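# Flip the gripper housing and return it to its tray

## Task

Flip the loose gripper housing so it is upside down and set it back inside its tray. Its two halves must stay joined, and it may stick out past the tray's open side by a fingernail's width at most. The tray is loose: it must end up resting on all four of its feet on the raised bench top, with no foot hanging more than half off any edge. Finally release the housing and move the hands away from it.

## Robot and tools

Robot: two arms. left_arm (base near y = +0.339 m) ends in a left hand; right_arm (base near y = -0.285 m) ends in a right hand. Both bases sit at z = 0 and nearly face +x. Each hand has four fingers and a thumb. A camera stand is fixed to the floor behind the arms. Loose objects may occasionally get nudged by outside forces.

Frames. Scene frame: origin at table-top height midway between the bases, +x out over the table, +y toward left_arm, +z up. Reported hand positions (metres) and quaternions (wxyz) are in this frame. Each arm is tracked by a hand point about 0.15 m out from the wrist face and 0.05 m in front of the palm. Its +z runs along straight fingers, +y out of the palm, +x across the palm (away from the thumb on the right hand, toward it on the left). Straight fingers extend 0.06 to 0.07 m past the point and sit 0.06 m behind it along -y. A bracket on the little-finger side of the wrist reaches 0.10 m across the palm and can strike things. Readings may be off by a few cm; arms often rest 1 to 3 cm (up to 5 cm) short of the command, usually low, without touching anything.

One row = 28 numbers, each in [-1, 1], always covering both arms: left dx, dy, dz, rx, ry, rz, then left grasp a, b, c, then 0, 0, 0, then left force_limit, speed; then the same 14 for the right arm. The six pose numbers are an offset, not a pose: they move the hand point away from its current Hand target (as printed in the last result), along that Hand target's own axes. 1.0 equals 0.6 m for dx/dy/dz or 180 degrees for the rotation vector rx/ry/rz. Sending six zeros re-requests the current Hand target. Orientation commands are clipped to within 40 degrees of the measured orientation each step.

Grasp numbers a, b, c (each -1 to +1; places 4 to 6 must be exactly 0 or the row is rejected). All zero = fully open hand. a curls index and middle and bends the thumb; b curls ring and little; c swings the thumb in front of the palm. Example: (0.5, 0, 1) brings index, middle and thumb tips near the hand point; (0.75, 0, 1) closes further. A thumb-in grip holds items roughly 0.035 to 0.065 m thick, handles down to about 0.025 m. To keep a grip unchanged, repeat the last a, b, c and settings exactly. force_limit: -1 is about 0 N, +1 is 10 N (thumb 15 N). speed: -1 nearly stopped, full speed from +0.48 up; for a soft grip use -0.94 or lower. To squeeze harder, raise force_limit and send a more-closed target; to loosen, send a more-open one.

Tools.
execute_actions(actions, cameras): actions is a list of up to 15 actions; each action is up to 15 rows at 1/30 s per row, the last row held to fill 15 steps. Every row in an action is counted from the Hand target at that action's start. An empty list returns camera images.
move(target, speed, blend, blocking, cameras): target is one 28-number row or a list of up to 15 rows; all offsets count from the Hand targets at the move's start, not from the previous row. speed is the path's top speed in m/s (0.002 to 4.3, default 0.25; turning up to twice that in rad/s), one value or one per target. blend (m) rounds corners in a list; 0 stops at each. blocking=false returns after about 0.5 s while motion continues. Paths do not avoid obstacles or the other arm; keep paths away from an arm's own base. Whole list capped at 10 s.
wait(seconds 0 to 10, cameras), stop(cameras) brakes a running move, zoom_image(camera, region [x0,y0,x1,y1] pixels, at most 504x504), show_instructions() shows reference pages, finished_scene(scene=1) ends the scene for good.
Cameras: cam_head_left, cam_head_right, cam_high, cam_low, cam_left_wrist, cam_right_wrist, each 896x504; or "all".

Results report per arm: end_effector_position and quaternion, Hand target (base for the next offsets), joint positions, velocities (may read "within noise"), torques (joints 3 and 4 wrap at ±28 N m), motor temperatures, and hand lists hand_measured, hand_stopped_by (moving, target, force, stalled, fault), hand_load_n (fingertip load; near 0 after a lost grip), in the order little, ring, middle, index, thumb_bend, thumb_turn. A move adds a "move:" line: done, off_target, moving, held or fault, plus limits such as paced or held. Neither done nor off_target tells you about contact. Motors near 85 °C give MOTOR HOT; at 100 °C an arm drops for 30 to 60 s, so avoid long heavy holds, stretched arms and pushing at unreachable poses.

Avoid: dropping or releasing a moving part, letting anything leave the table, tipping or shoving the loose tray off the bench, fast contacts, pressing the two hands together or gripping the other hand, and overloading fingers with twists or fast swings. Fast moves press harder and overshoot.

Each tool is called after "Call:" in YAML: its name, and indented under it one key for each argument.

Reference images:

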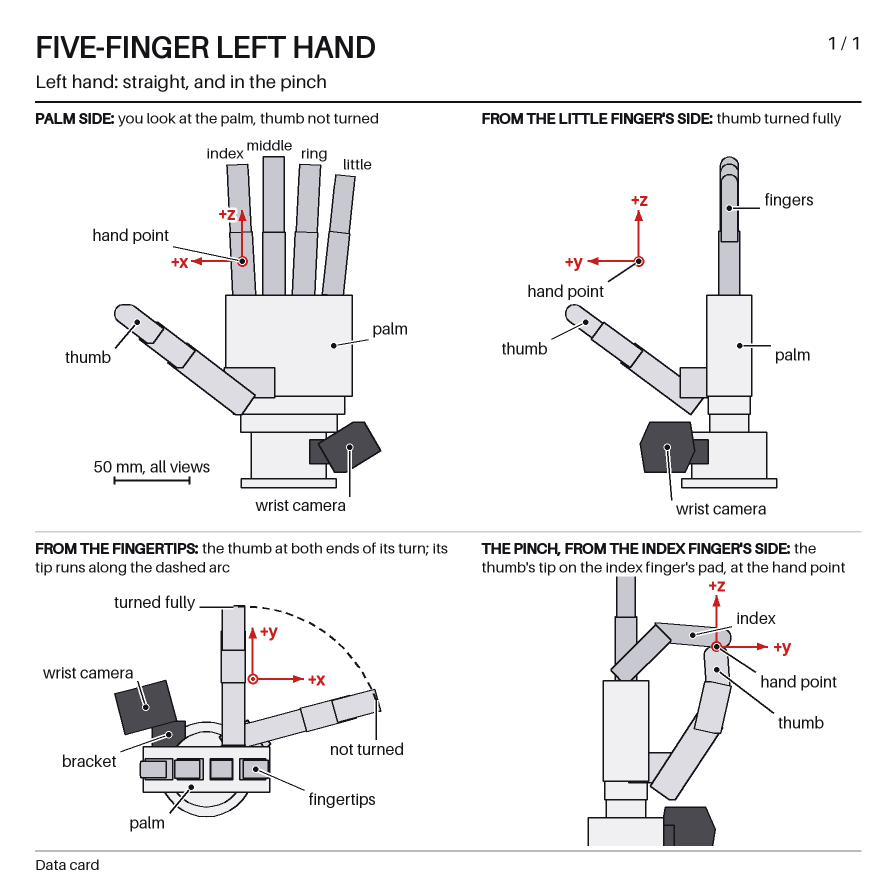

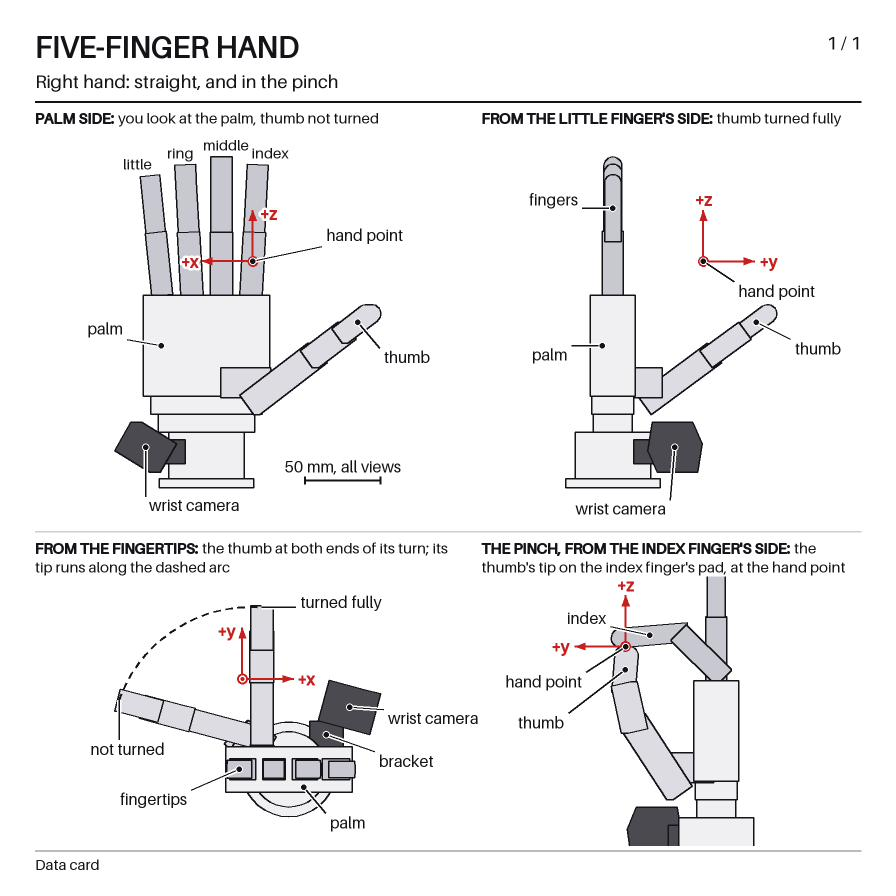

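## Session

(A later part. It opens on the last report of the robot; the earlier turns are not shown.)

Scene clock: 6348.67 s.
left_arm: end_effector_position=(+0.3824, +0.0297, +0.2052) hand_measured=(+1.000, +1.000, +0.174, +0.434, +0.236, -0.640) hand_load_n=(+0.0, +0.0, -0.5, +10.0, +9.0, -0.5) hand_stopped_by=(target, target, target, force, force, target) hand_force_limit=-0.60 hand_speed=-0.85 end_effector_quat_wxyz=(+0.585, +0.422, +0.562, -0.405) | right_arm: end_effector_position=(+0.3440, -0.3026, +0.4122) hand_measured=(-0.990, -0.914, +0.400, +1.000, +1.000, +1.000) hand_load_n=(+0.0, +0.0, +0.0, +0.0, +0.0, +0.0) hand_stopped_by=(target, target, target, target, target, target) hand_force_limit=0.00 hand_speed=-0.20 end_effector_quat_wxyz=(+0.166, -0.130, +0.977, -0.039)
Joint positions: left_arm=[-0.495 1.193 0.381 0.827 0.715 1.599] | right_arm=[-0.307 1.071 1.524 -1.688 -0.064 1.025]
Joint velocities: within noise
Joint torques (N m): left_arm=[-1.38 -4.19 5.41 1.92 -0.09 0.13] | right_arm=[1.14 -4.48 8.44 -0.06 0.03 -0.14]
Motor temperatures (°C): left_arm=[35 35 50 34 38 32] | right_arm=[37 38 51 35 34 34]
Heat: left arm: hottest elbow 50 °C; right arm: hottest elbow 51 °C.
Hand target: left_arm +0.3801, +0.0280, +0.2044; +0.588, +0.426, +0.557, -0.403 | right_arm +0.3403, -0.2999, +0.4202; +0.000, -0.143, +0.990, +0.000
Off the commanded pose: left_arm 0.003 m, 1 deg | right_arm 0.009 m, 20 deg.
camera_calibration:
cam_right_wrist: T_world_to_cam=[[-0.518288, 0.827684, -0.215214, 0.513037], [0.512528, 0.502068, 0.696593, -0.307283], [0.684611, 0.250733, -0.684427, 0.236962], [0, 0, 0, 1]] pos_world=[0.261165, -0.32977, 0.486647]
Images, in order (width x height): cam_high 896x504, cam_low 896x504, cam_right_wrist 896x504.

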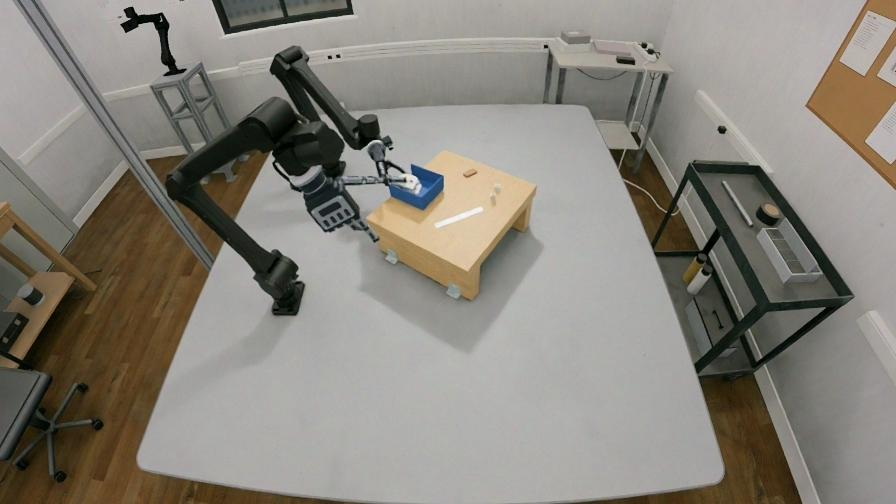

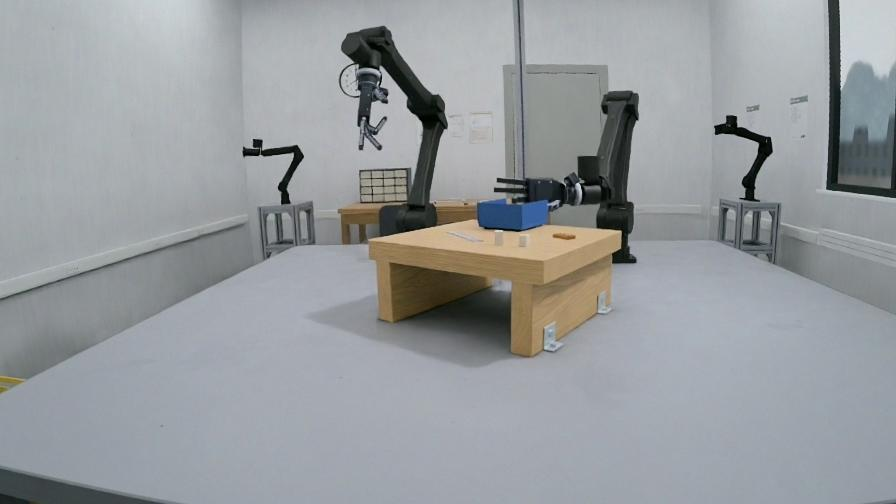

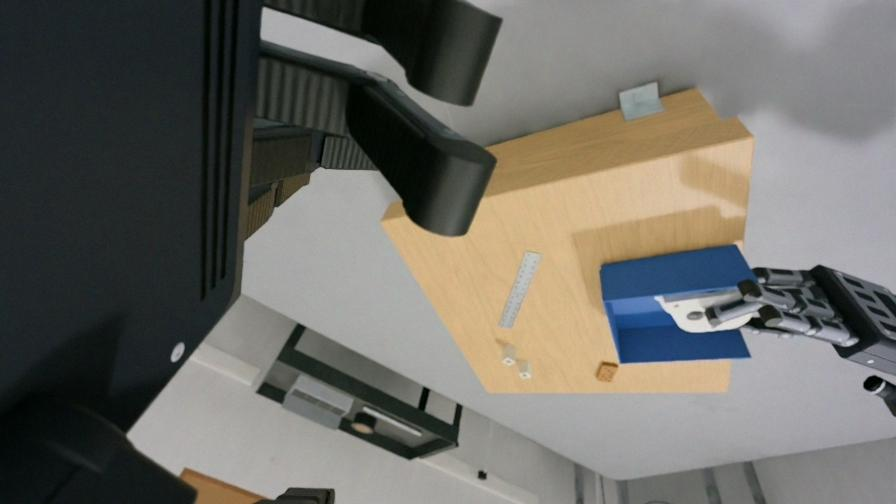

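Call:
zoom_image:
  camera: "cam_right_wrist"
  region: [590, 230, 790, 370]

Call:
execute_actions:
  actions: []
  cameras: ["cam_left_wrist","cam_right_wrist"]

Call:
zoom_image:
  camera: "cam_left_wrist"
  region: [500, 160, 600, 260]

Scaled by 2.520 from the camera's 896x504 image, which has a finer 1280x720 frame.

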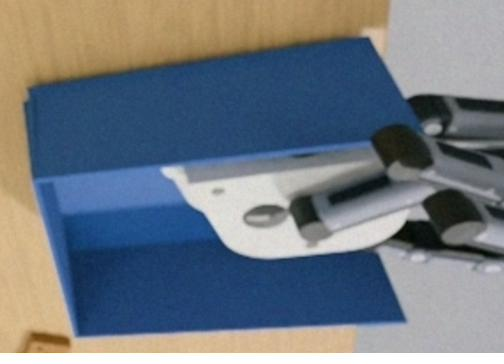

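Scene clock: 6402.23 s.
left_arm: end_effector_position=(+0.3824, +0.0297, +0.2052) hand_measured=(+1.000, +1.000, +0.174, +0.434, +0.236, -0.640) hand_load_n=(+0.0, +0.0, +0.0, +10.0, +9.0, -0.5) hand_stopped_by=(target, target, target, force, force, target) hand_force_limit=-0.60 hand_speed=-0.85 end_effector_quat_wxyz=(+0.585, +0.422, +0.562, -0.405) | right_arm: end_effector_position=(+0.3440, -0.3026, +0.4122) hand_measured=(-0.990, -0.914, +0.400, +1.000, +1.000, +1.000) hand_load_n=(+0.0, +0.0, +0.0, -0.5, +0.0, +0.0) hand_stopped_by=(target, target, target, target, target, target) hand_force_limit=0.00 hand_speed=-0.20 end_effector_quat_wxyz=(+0.166, -0.130, +0.977, -0.039)
Joint positions: left_arm=[-0.495 1.193 0.381 0.827 0.715 1.599] | right_arm=[-0.307 1.071 1.524 -1.688 -0.064 1.025]
Joint velocities: within noise
Joint torques (N m): left_arm=[-1.44 -4.13 5.38 1.94 -0.08 0.13] | right_arm=[1.14 -4.48 8.44 -0.08 0.03 -0.14]
Motor temperatures (°C): left_arm=[35 35 50 34 38 32] | right_arm=[37 38 51 35 34 34]
Heat: left arm: hottest elbow 50 °C; right arm: hottest elbow 51 °C.
Hand target: left_arm +0.3801, +0.0280, +0.2044; +0.588, +0.426, +0.557, -0.403 | right_arm +0.3403, -0.2999, +0.4202; +0.000, -0.143, +0.990, +0.000
Off the commanded pose: left_arm 0.003 m, 1 deg | right_arm 0.009 m, 20 deg.
camera_calibration:
cam_left_wrist: T_world_to_cam=[[-0.883931, -0.32523, -0.335993, 0.421698], [0.1085, 0.556266, -0.823891, 0.110029], [0.454856, -0.764718, -0.456413, 0.056345], [0, 0, 0, 1]] pos_world=[0.335185, 0.119032, 0.258056]
cam_right_wrist: T_world_to_cam=[[-0.518288, 0.827684, -0.215214, 0.513037], [0.512528, 0.502068, 0.696593, -0.307283], [0.684611, 0.250733, -0.684427, 0.236962], [0, 0, 0, 1]] pos_world=[0.261165, -0.32977, 0.486647]
Images, in order (width x height): cam_left_wrist 896x504, cam_right_wrist 896x504.

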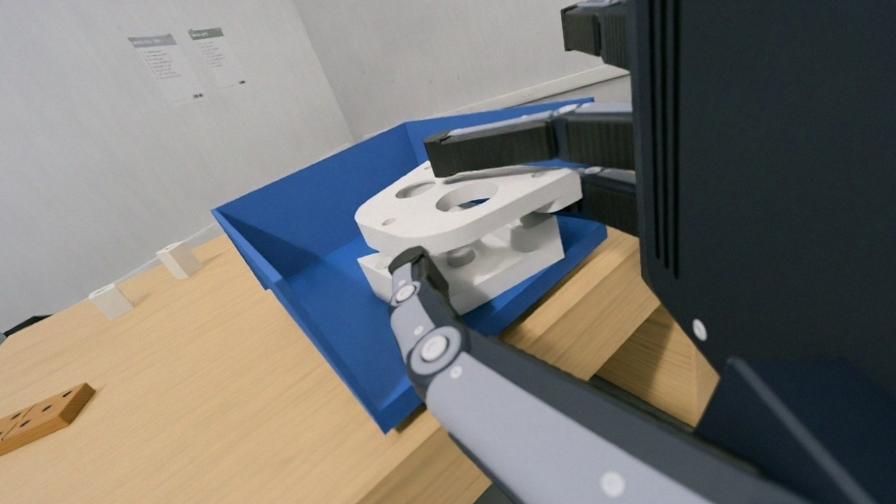

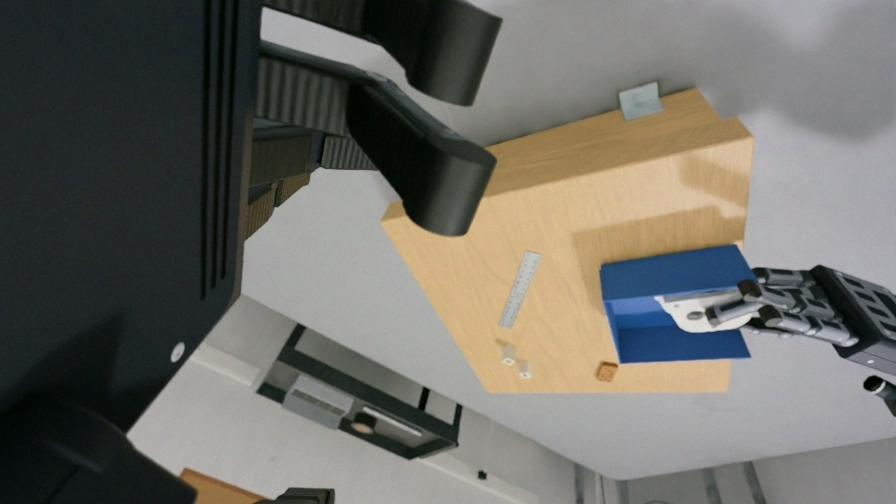

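Scaled by 5.040 from the camera's 896x504 image, which has a finer 1280x720 frame.

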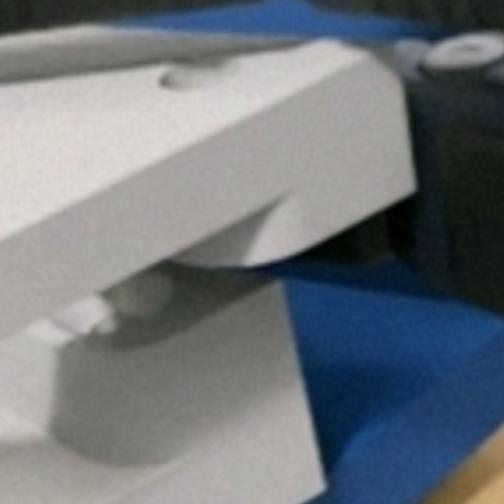

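Call:
execute_actions:
  actions: []
  cameras: ["cam_high","cam_right_wrist"]

Call:
zoom_image:
  camera: "cam_high"
  region: [395, 170, 427, 198]

Call:
zoom_image:
  camera: "cam_right_wrist"
  region: [650, 280, 770, 360]

Scene clock: 6442.30 s.
left_arm: end_effector_position=(+0.3824, +0.0297, +0.2052) hand_measured=(+1.000, +1.000, +0.174, +0.434, +0.236, -0.640) hand_load_n=(+0.0, +0.0, +0.0, +9.5, +9.5, +0.0) hand_stopped_by=(target, target, target, force, force, target) hand_force_limit=-0.60 hand_speed=-0.85 end_effector_quat_wxyz=(+0.585, +0.422, +0.562, -0.405) | right_arm: end_effector_position=(+0.3440, -0.3026, +0.4122) hand_measured=(-0.990, -0.914, +0.400, +1.000, +1.000, +1.000) hand_load_n=(+0.0, +0.0, +0.0, +0.0, +0.0, +0.0) hand_stopped_by=(target, target, target, target, target, target) hand_force_limit=0.00 hand_speed=-0.20 end_effector_quat_wxyz=(+0.166, -0.130, +0.977, -0.039)
Joint positions: left_arm=[-0.495 1.193 0.381 0.827 0.715 1.599] | right_arm=[-0.307 1.071 1.524 -1.688 -0.064 1.025]
Joint velocities: within noise
Joint torques (N m): left_arm=[-1.44 -4.25 5.41 1.94 -0.08 0.14] | right_arm=[1.08 -4.48 8.44 -0.06 0.03 -0.14]
Motor temperatures (°C): left_arm=[35 35 50 34 38 32] | right_arm=[37 38 51 35 34 34]
Heat: left arm: hottest elbow 50 °C; right arm: hottest elbow 51 °C.
Hand target: left_arm +0.3801, +0.0280, +0.2044; +0.588, +0.426, +0.557, -0.403 | right_arm +0.3403, -0.2999, +0.4202; +0.000, -0.143, +0.990, +0.000
Off the commanded pose: left_arm 0.003 m, 1 deg | right_arm 0.009 m, 20 deg.
camera_calibration:
cam_right_wrist: T_world_to_cam=[[-0.518288, 0.827684, -0.215214, 0.513037], [0.512528, 0.502068, 0.696593, -0.307283], [0.684611, 0.250733, -0.684427, 0.236962], [0, 0, 0, 1]] pos_world=[0.261165, -0.32977, 0.486647]
Images, in order (width x height): cam_high 896x504, cam_right_wrist 896x504.

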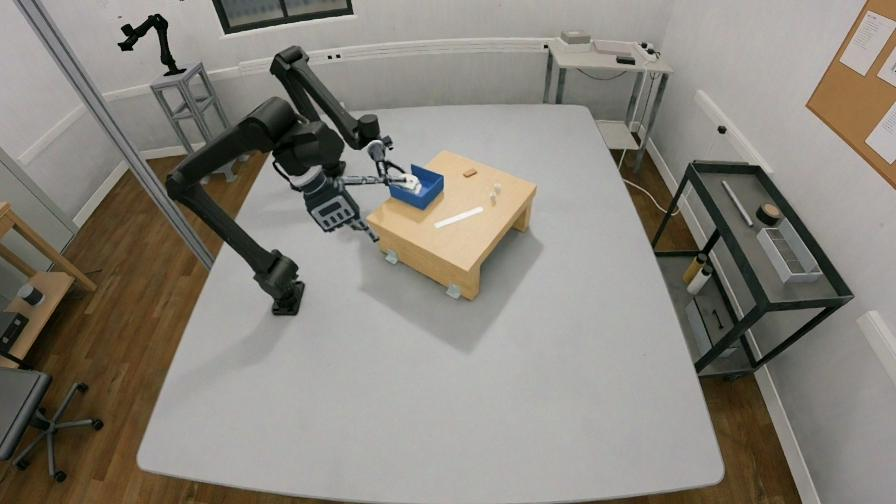

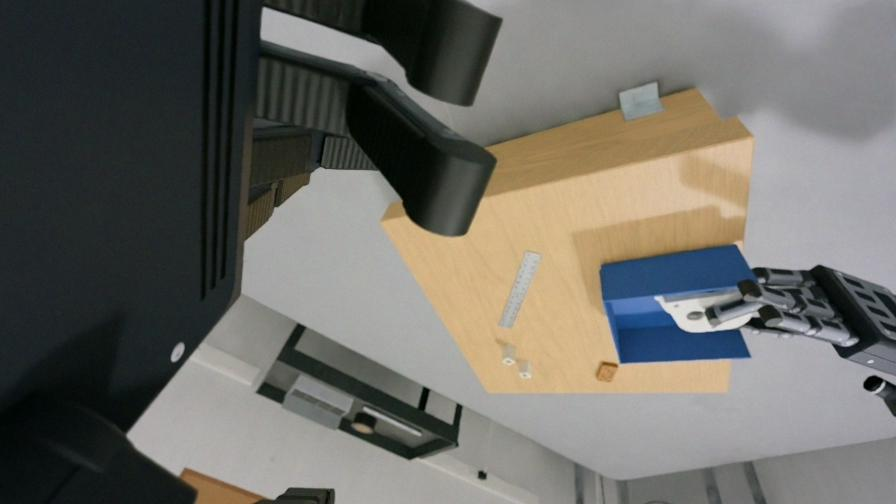

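Scaled by 15.750 from the camera's 896x504 image, which has a finer 1280x720 frame.

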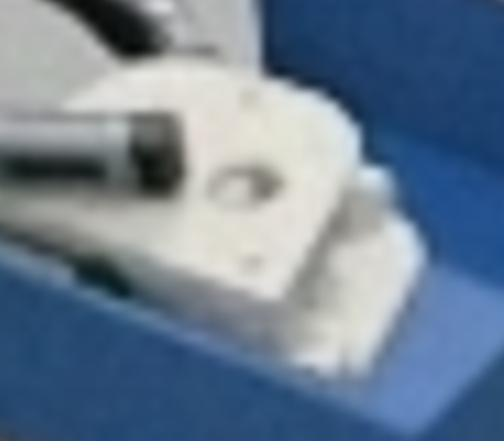

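Scaled by 4.200 from the camera's 896x504 image, which has a finer 1280x720 frame.

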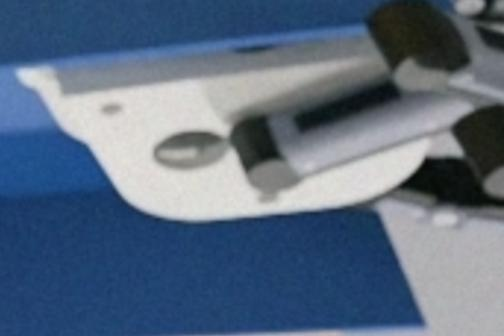

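Call:
move:
  target:
    - [-0.1424,0.0074,0.0024,0,0,0, 0.6,-1,0.82,0,0,0,-0.6,-0.85, 0,0,0,0,0,0, 0.1,1,-1,0,0,0,0.0,-0.2]
    - [-0.1995,0.0728,-0.1866,0,0,0, 0.6,-1,0.82,0,0,0,-0.6,-0.85, 0,0,0,0,0,0, 0.1,1,-1,0,0,0,0.0,-0.2]
  speed: [0.08,0.15]
  blend: [0.02,0]
  cameras: ["cam_head_left","cam_head_right","cam_high"]

Call:
zoom_image:
  camera: "cam_head_left"
  region: [440, 175, 520, 255]

Call:
zoom_image:
  camera: "cam_head_right"
  region: [445, 175, 525, 255]

Call:
zoom_image:
  camera: "cam_high"
  region: [385, 155, 449, 211]

Scene clock: 6510.37 s.
left_arm: end_effector_position=(+0.3717, +0.1494, +0.2886) hand_measured=(+1.000, +1.000, +0.174, +0.434, +0.236, -0.640) hand_load_n=(+0.0, +0.0, +0.0, +10.0, +9.5, -0.5) hand_stopped_by=(target, target, target, force, force, target) hand_force_limit=-0.60 hand_speed=-0.85 end_effector_quat_wxyz=(+0.573, +0.418, +0.574, -0.410) | right_arm: end_effector_position=(+0.3440, -0.3026, +0.4122) hand_measured=(-0.990, -0.914, +0.400, +1.000, +1.000, +1.000) hand_load_n=(+0.0, +0.0, +0.0, +0.0, -0.5, +0.0) hand_stopped_by=(target, target, target, target, target, target) hand_force_limit=0.00 hand_speed=-0.20 end_effector_quat_wxyz=(+0.166, -0.130, +0.977, -0.039)
Joint positions: left_arm=[-0.064 0.774 0.449 0.304 1.148 1.597] | right_arm=[-0.307 1.071 1.524 -1.688 -0.064 1.025]
Joint torques (N m): left_arm=[-0.79 -1.67 11.66 0.79 0.18 -0.12] | right_arm=[1.08 -4.42 8.44 -0.06 0.03 -0.14]
Heat: left arm: hottest elbow 50 °C; right arm: hottest elbow 51 °C.
Hand target: left_arm +0.3801, +0.1480, +0.3246; +0.588, +0.426, +0.557, -0.403 | right_arm +0.3403, -0.2999, +0.4202; +0.000, -0.143, +0.990, +0.000
Off the commanded pose: left_arm 0.037 m, 3 deg | right_arm 0.009 m, 20 deg.
joint sent to its limit (right arm) — joint 4 (wrist pitch), lower limit. The joint targets are off in orientation, not in position.
move: off_target (left_arm, right_arm)
Images, in order (width x height): cam_head_left 896x504, cam_head_right 896x504, cam_high 896x504.

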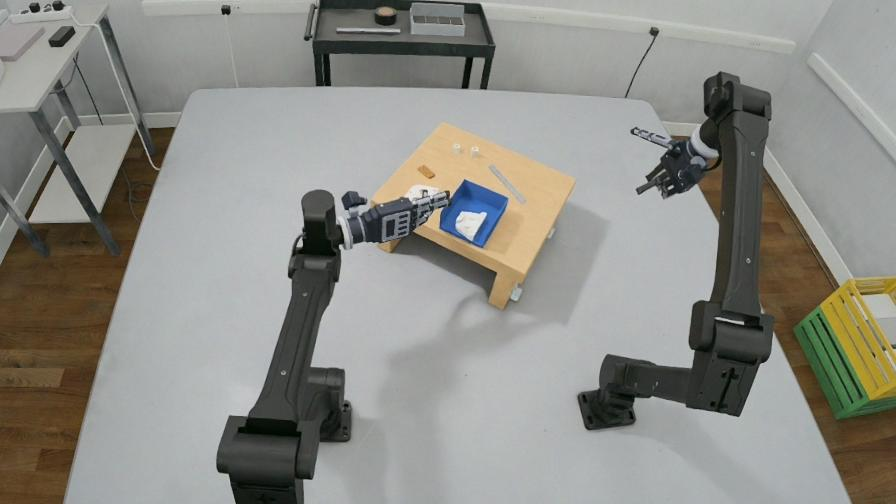

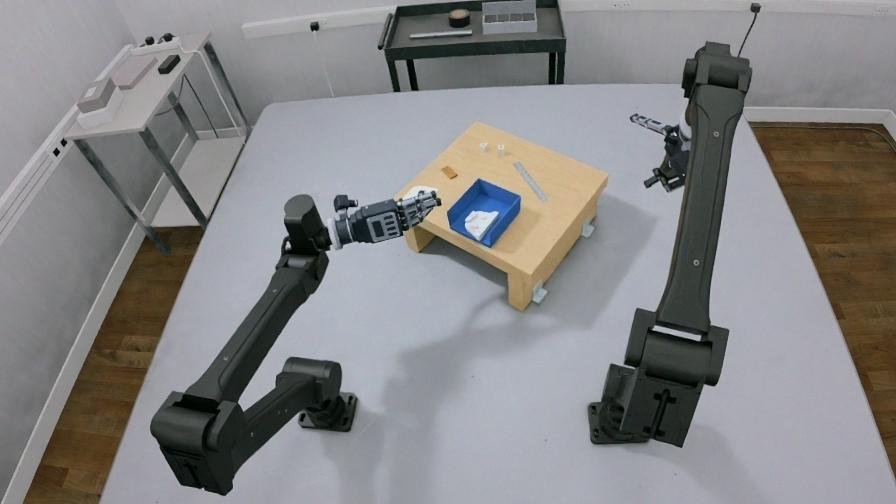

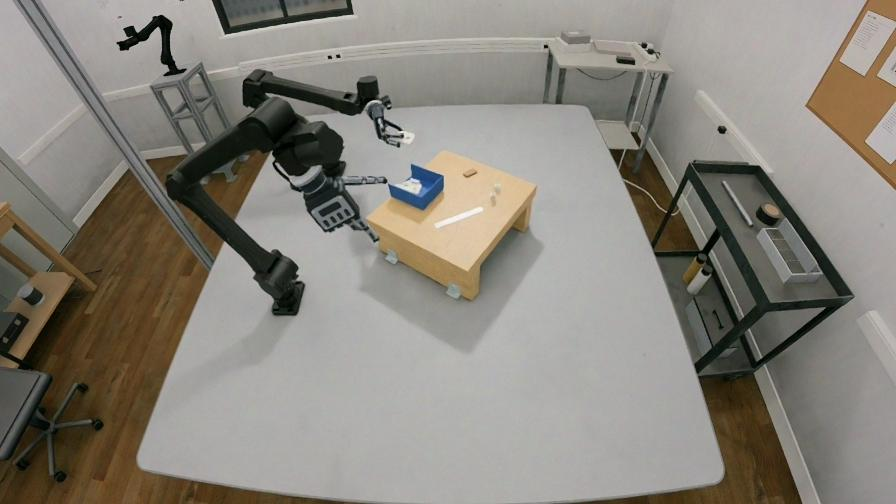

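Scaled by 6.300 from the camera's 896x504 image, which has a finer 1280x720 frame.

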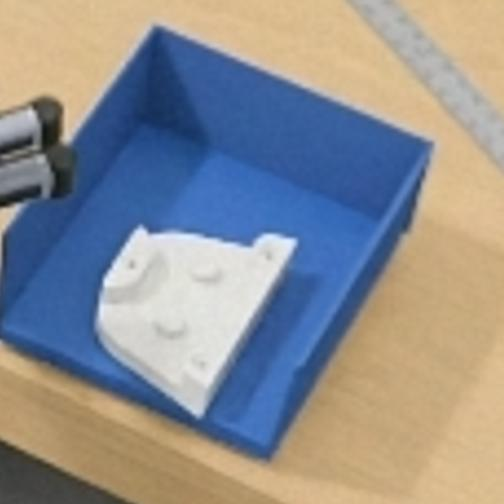

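Scaled by 6.300 from the camera's 896x504 image, which has a finer 1280x720 frame.

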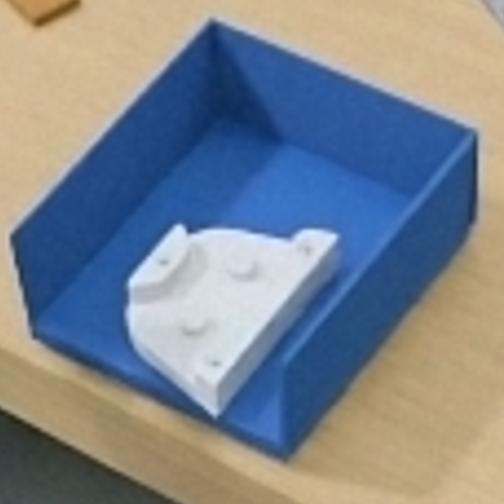

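Scaled by 7.875 from the camera's 896x504 image, which has a finer 1280x720 frame.

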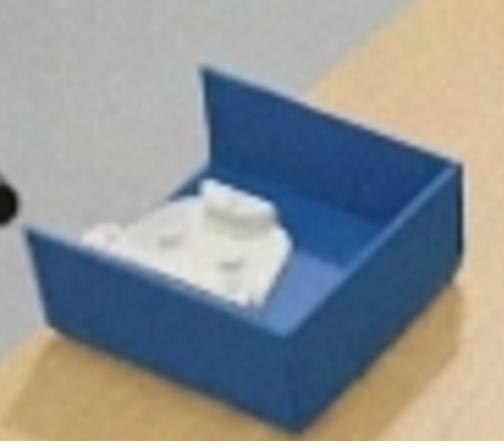

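Call:
zoom_image:
  camera: "cam_high"
  region: [393, 172, 425, 200]

Call:
zoom_image:
  camera: "cam_head_right"
  region: [460, 205, 504, 245]

Call:
zoom_image:
  camera: "cam_head_left"
  region: [450, 205, 494, 245]

Scaled by 15.750 from the camera's 896x504 image, which has a finer 1280x720 frame.

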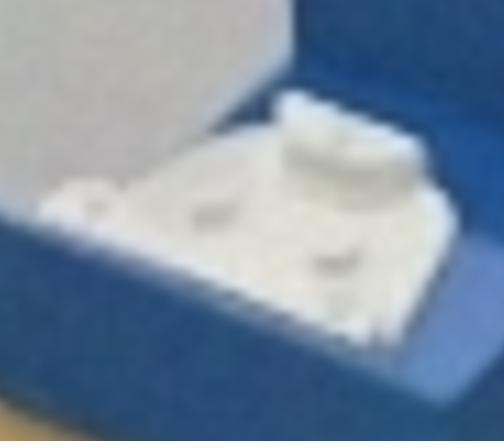

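Scaled by 11.455 from the camera's 896x504 image, which has a finer 1280x720 frame.

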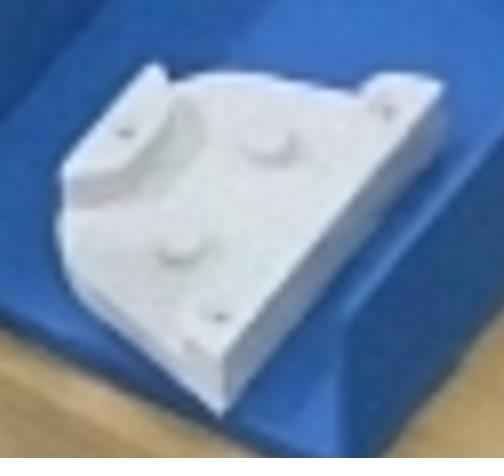

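Scaled by 11.455 from the camera's 896x504 image, which has a finer 1280x720 frame.

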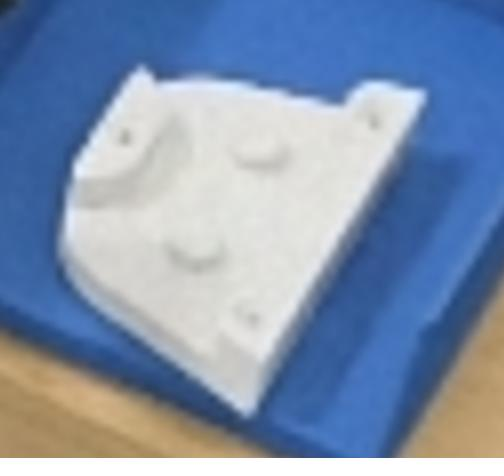

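Call:
zoom_image:
  camera: "cam_high"
  region: [385, 120, 425, 155]

Call:
zoom_image:
  camera: "cam_head_left"
  region: [400, 170, 460, 215]

Call:
zoom_image:
  camera: "cam_head_right"
  region: [395, 170, 455, 215]

Scaled by 12.600 from the camera's 896x504 image, which has a finer 1280x720 frame.

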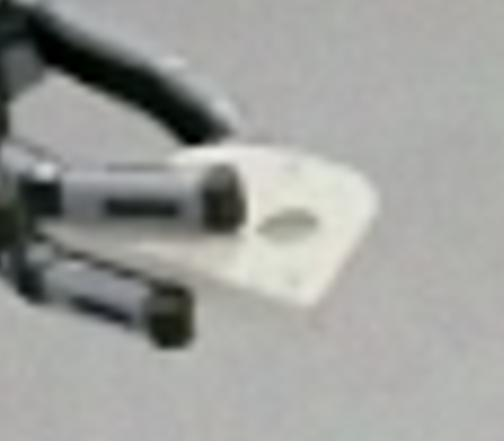

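Scaled by 8.400 from the camera's 896x504 image, which has a finer 1280x720 frame.

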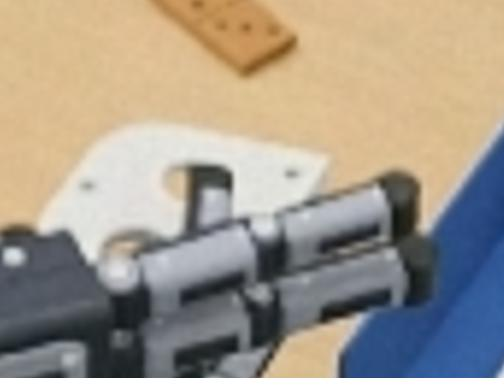

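Scaled by 8.400 from the camera's 896x504 image, which has a finer 1280x720 frame.

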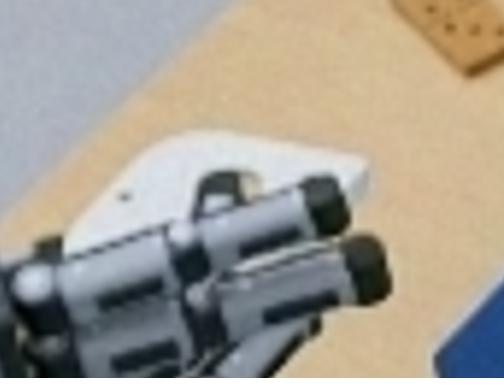

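Call:
move:
  target:
    - [0.0417,-0.0495,0.1969,0,0,0, 0.6,-1,0.82,0,0,0,-0.6,-0.85, 0,0,0,0,0,0, 0.1,1,-1,0,0,0,0.0,-0.2]
    - [0.1914,-0.0573,0.1943,0,0,0, 0.6,-1,0.82,0,0,0,-0.6,-0.85, 0,0,0,0,0,0, 0.1,1,-1,0,0,0,0.0,-0.2]
  speed: [0.12,0.05]
  cameras: ["cam_left_wrist","cam_head_left","cam_head_right","cam_high","cam_right_wrist"]

Call:
zoom_image:
  camera: "cam_left_wrist"
  region: [340, 150, 600, 340]

Call:
zoom_image:
  camera: "cam_head_left"
  region: [450, 195, 510, 240]

Call:
zoom_image:
  camera: "cam_head_right"
  region: [455, 195, 515, 240]

Call:
zoom_image:
  camera: "cam_high"
  region: [393, 172, 425, 200]

Call:
zoom_image:
  camera: "cam_right_wrist"
  region: [630, 270, 770, 360]

Scene clock: 6863.83 s.
left_arm: end_effector_position=(+0.3911, +0.0269, +0.2104) hand_measured=(+1.000, +1.000, +0.174, +0.434, +0.236, -0.640) hand_load_n=(+0.0, +0.0, +0.0, +10.0, +9.0, +0.0) hand_stopped_by=(target, target, target, force, force, target) hand_force_limit=-0.60 hand_speed=-0.85 end_effector_quat_wxyz=(+0.584, +0.423, +0.562, -0.406) | right_arm: end_effector_position=(+0.3440, -0.3026, +0.4122) hand_measured=(-0.990, -0.914, +0.400, +1.000, +1.000, +1.000) hand_load_n=(+0.0, +0.0, +0.0, +0.0, +0.0, +0.0) hand_stopped_by=(target, target, target, target, target, target) hand_force_limit=0.00 hand_speed=-0.20 end_effector_quat_wxyz=(+0.166, -0.130, +0.977, -0.039)
Joint positions: left_arm=[-0.486 1.205 0.41 0.81 0.728 1.598] | right_arm=[-0.307 1.071 1.524 -1.688 -0.064 1.025]
Joint torques (N m): left_arm=[-1.14 -4.54 5.52 1.88 -0.09 0.13] | right_arm=[1.08 -4.42 8.44 -0.06 0.03 -0.14]
Motor temperatures (°C): left_arm=[35 34 60 34 38 32] | right_arm=[37 37 51 35 34 34]
Heat: left arm: hottest elbow 60 °C; right arm: hottest elbow 51 °C.
Hand target: left_arm +0.3902, +0.0266, +0.2101; +0.588, +0.426, +0.557, -0.403 | right_arm +0.3403, -0.2999, +0.4202; +0.000, -0.143, +0.990, +0.000
Off the commanded pose: left_arm 0.001 m, 1 deg | right_arm 0.009 m, 20 deg.
joint sent to its limit (right arm) — joint 4 (wrist pitch), lower limit. The joint targets are off in orientation, not in position.
move: off_target (right_arm)
camera_calibration:
cam_left_wrist: T_world_to_cam=[[-0.8855, -0.321899, -0.335069, 0.430582], [0.109831, 0.555691, -0.824102, 0.114521], [0.451472, -0.766543, -0.45671, 0.0540877], [0, 0, 0, 1]] pos_world=[0.344283, 0.116426, 0.263355]
cam_right_wrist: T_world_to_cam=[[-0.518288, 0.827684, -0.215214, 0.513037], [0.512528, 0.502068, 0.696593, -0.307283], [0.684611, 0.250733, -0.684427, 0.236962], [0, 0, 0, 1]] pos_world=[0.261165, -0.32977, 0.486647]
Images, in order (width x height): cam_head_left 896x504, cam_head_right 896x504, cam_high 896x504, cam_left_wrist 896x504, cam_right_wrist 896x504.

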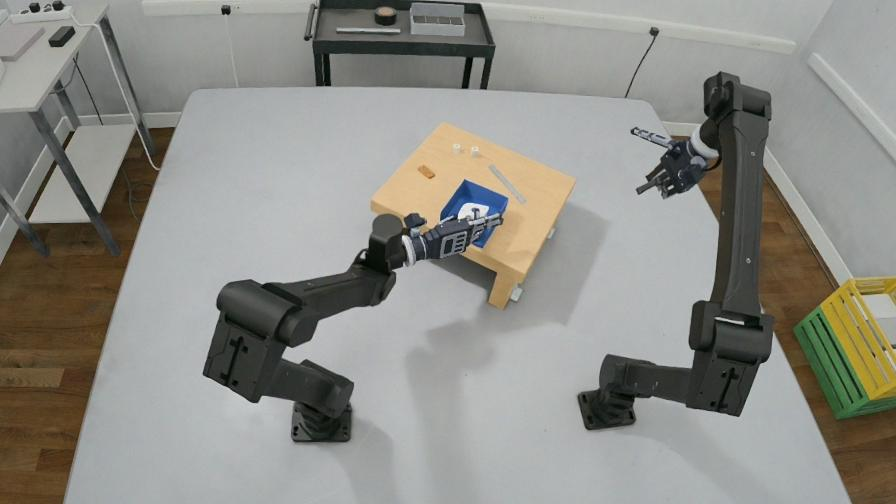

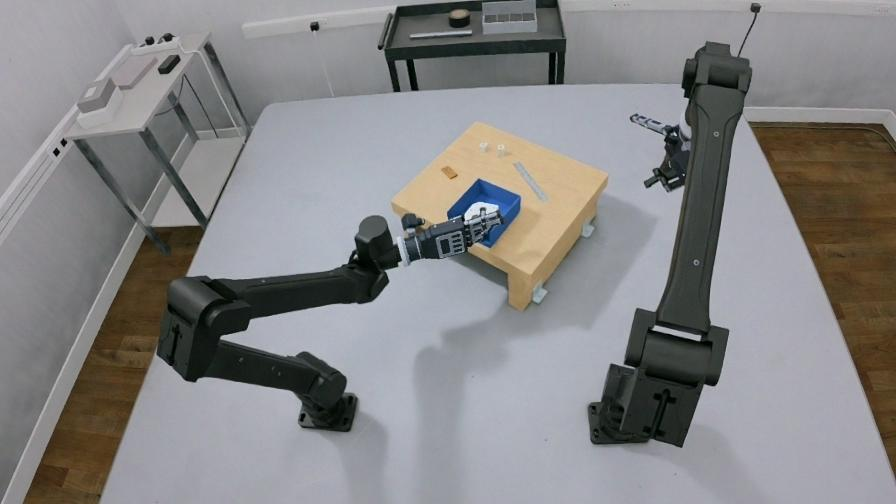

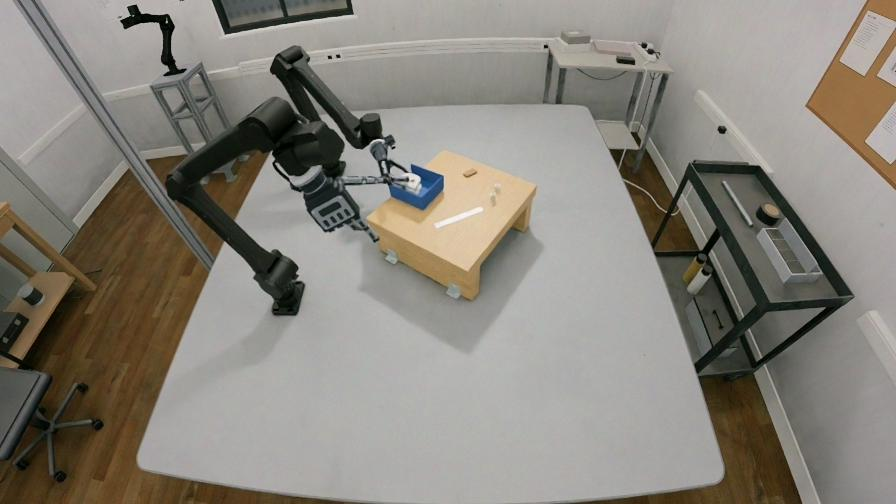

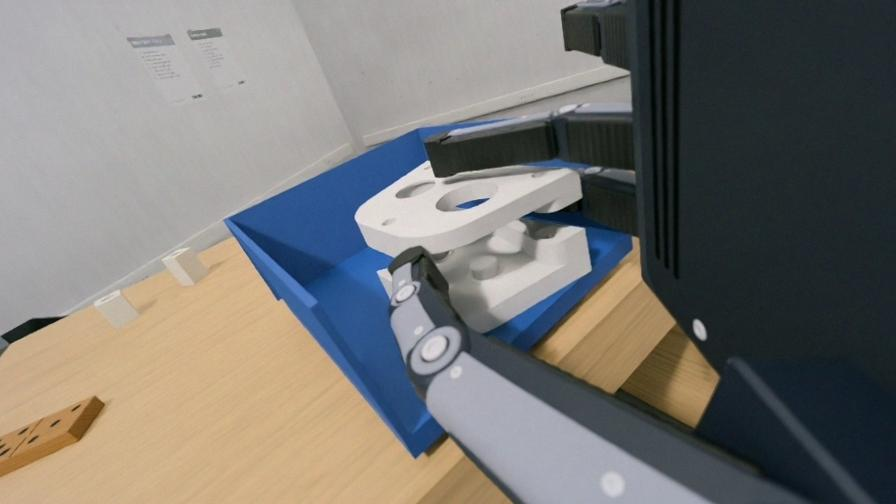

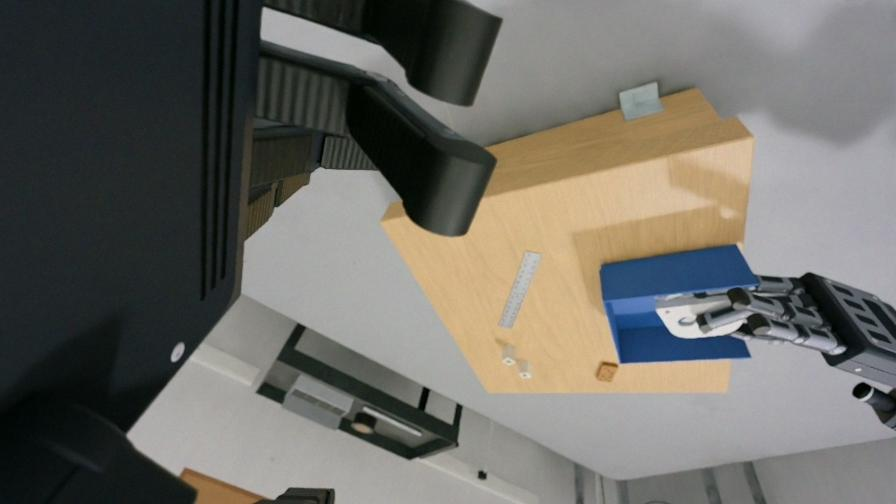

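Scaled by 1.938 from the camera's 896x504 image, which has a finer 1280x720 frame.

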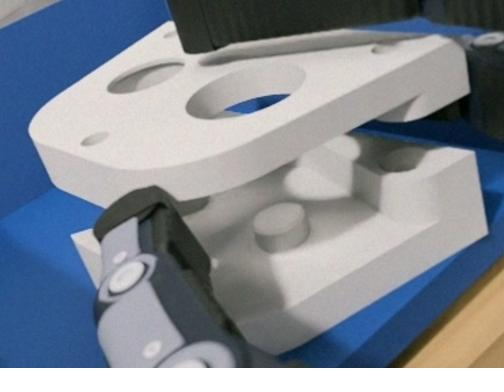

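Scaled by 8.400 from the camera's 896x504 image, which has a finer 1280x720 frame.

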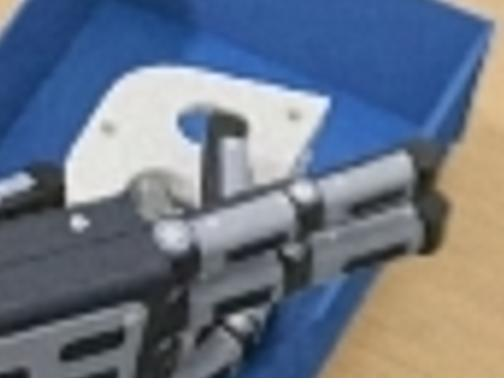

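Scaled by 8.400 from the camera's 896x504 image, which has a finer 1280x720 frame.

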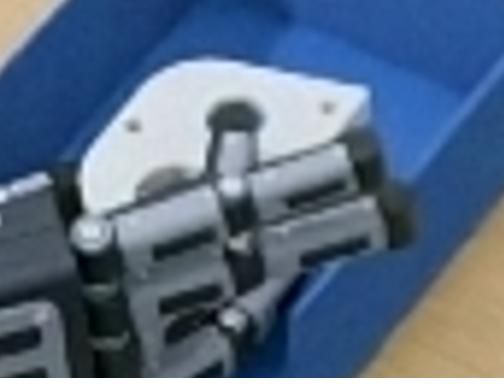

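Scaled by 15.750 from the camera's 896x504 image, which has a finer 1280x720 frame.

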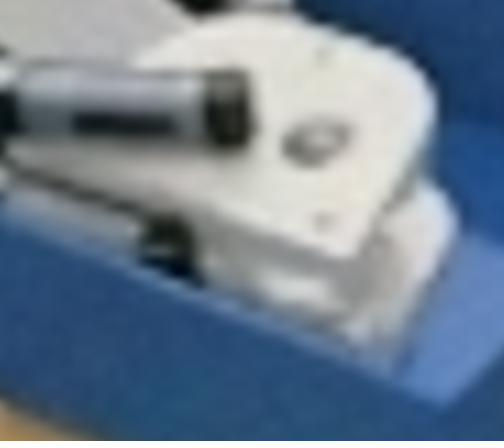

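Scaled by 3.600 from the camera's 896x504 image, which has a finer 1280x720 frame.

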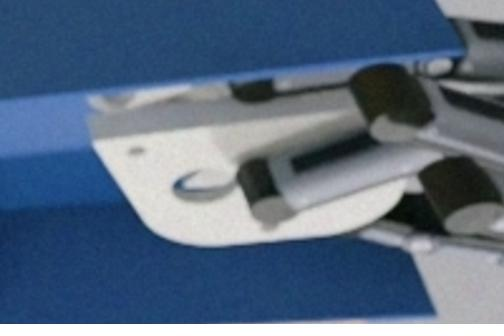

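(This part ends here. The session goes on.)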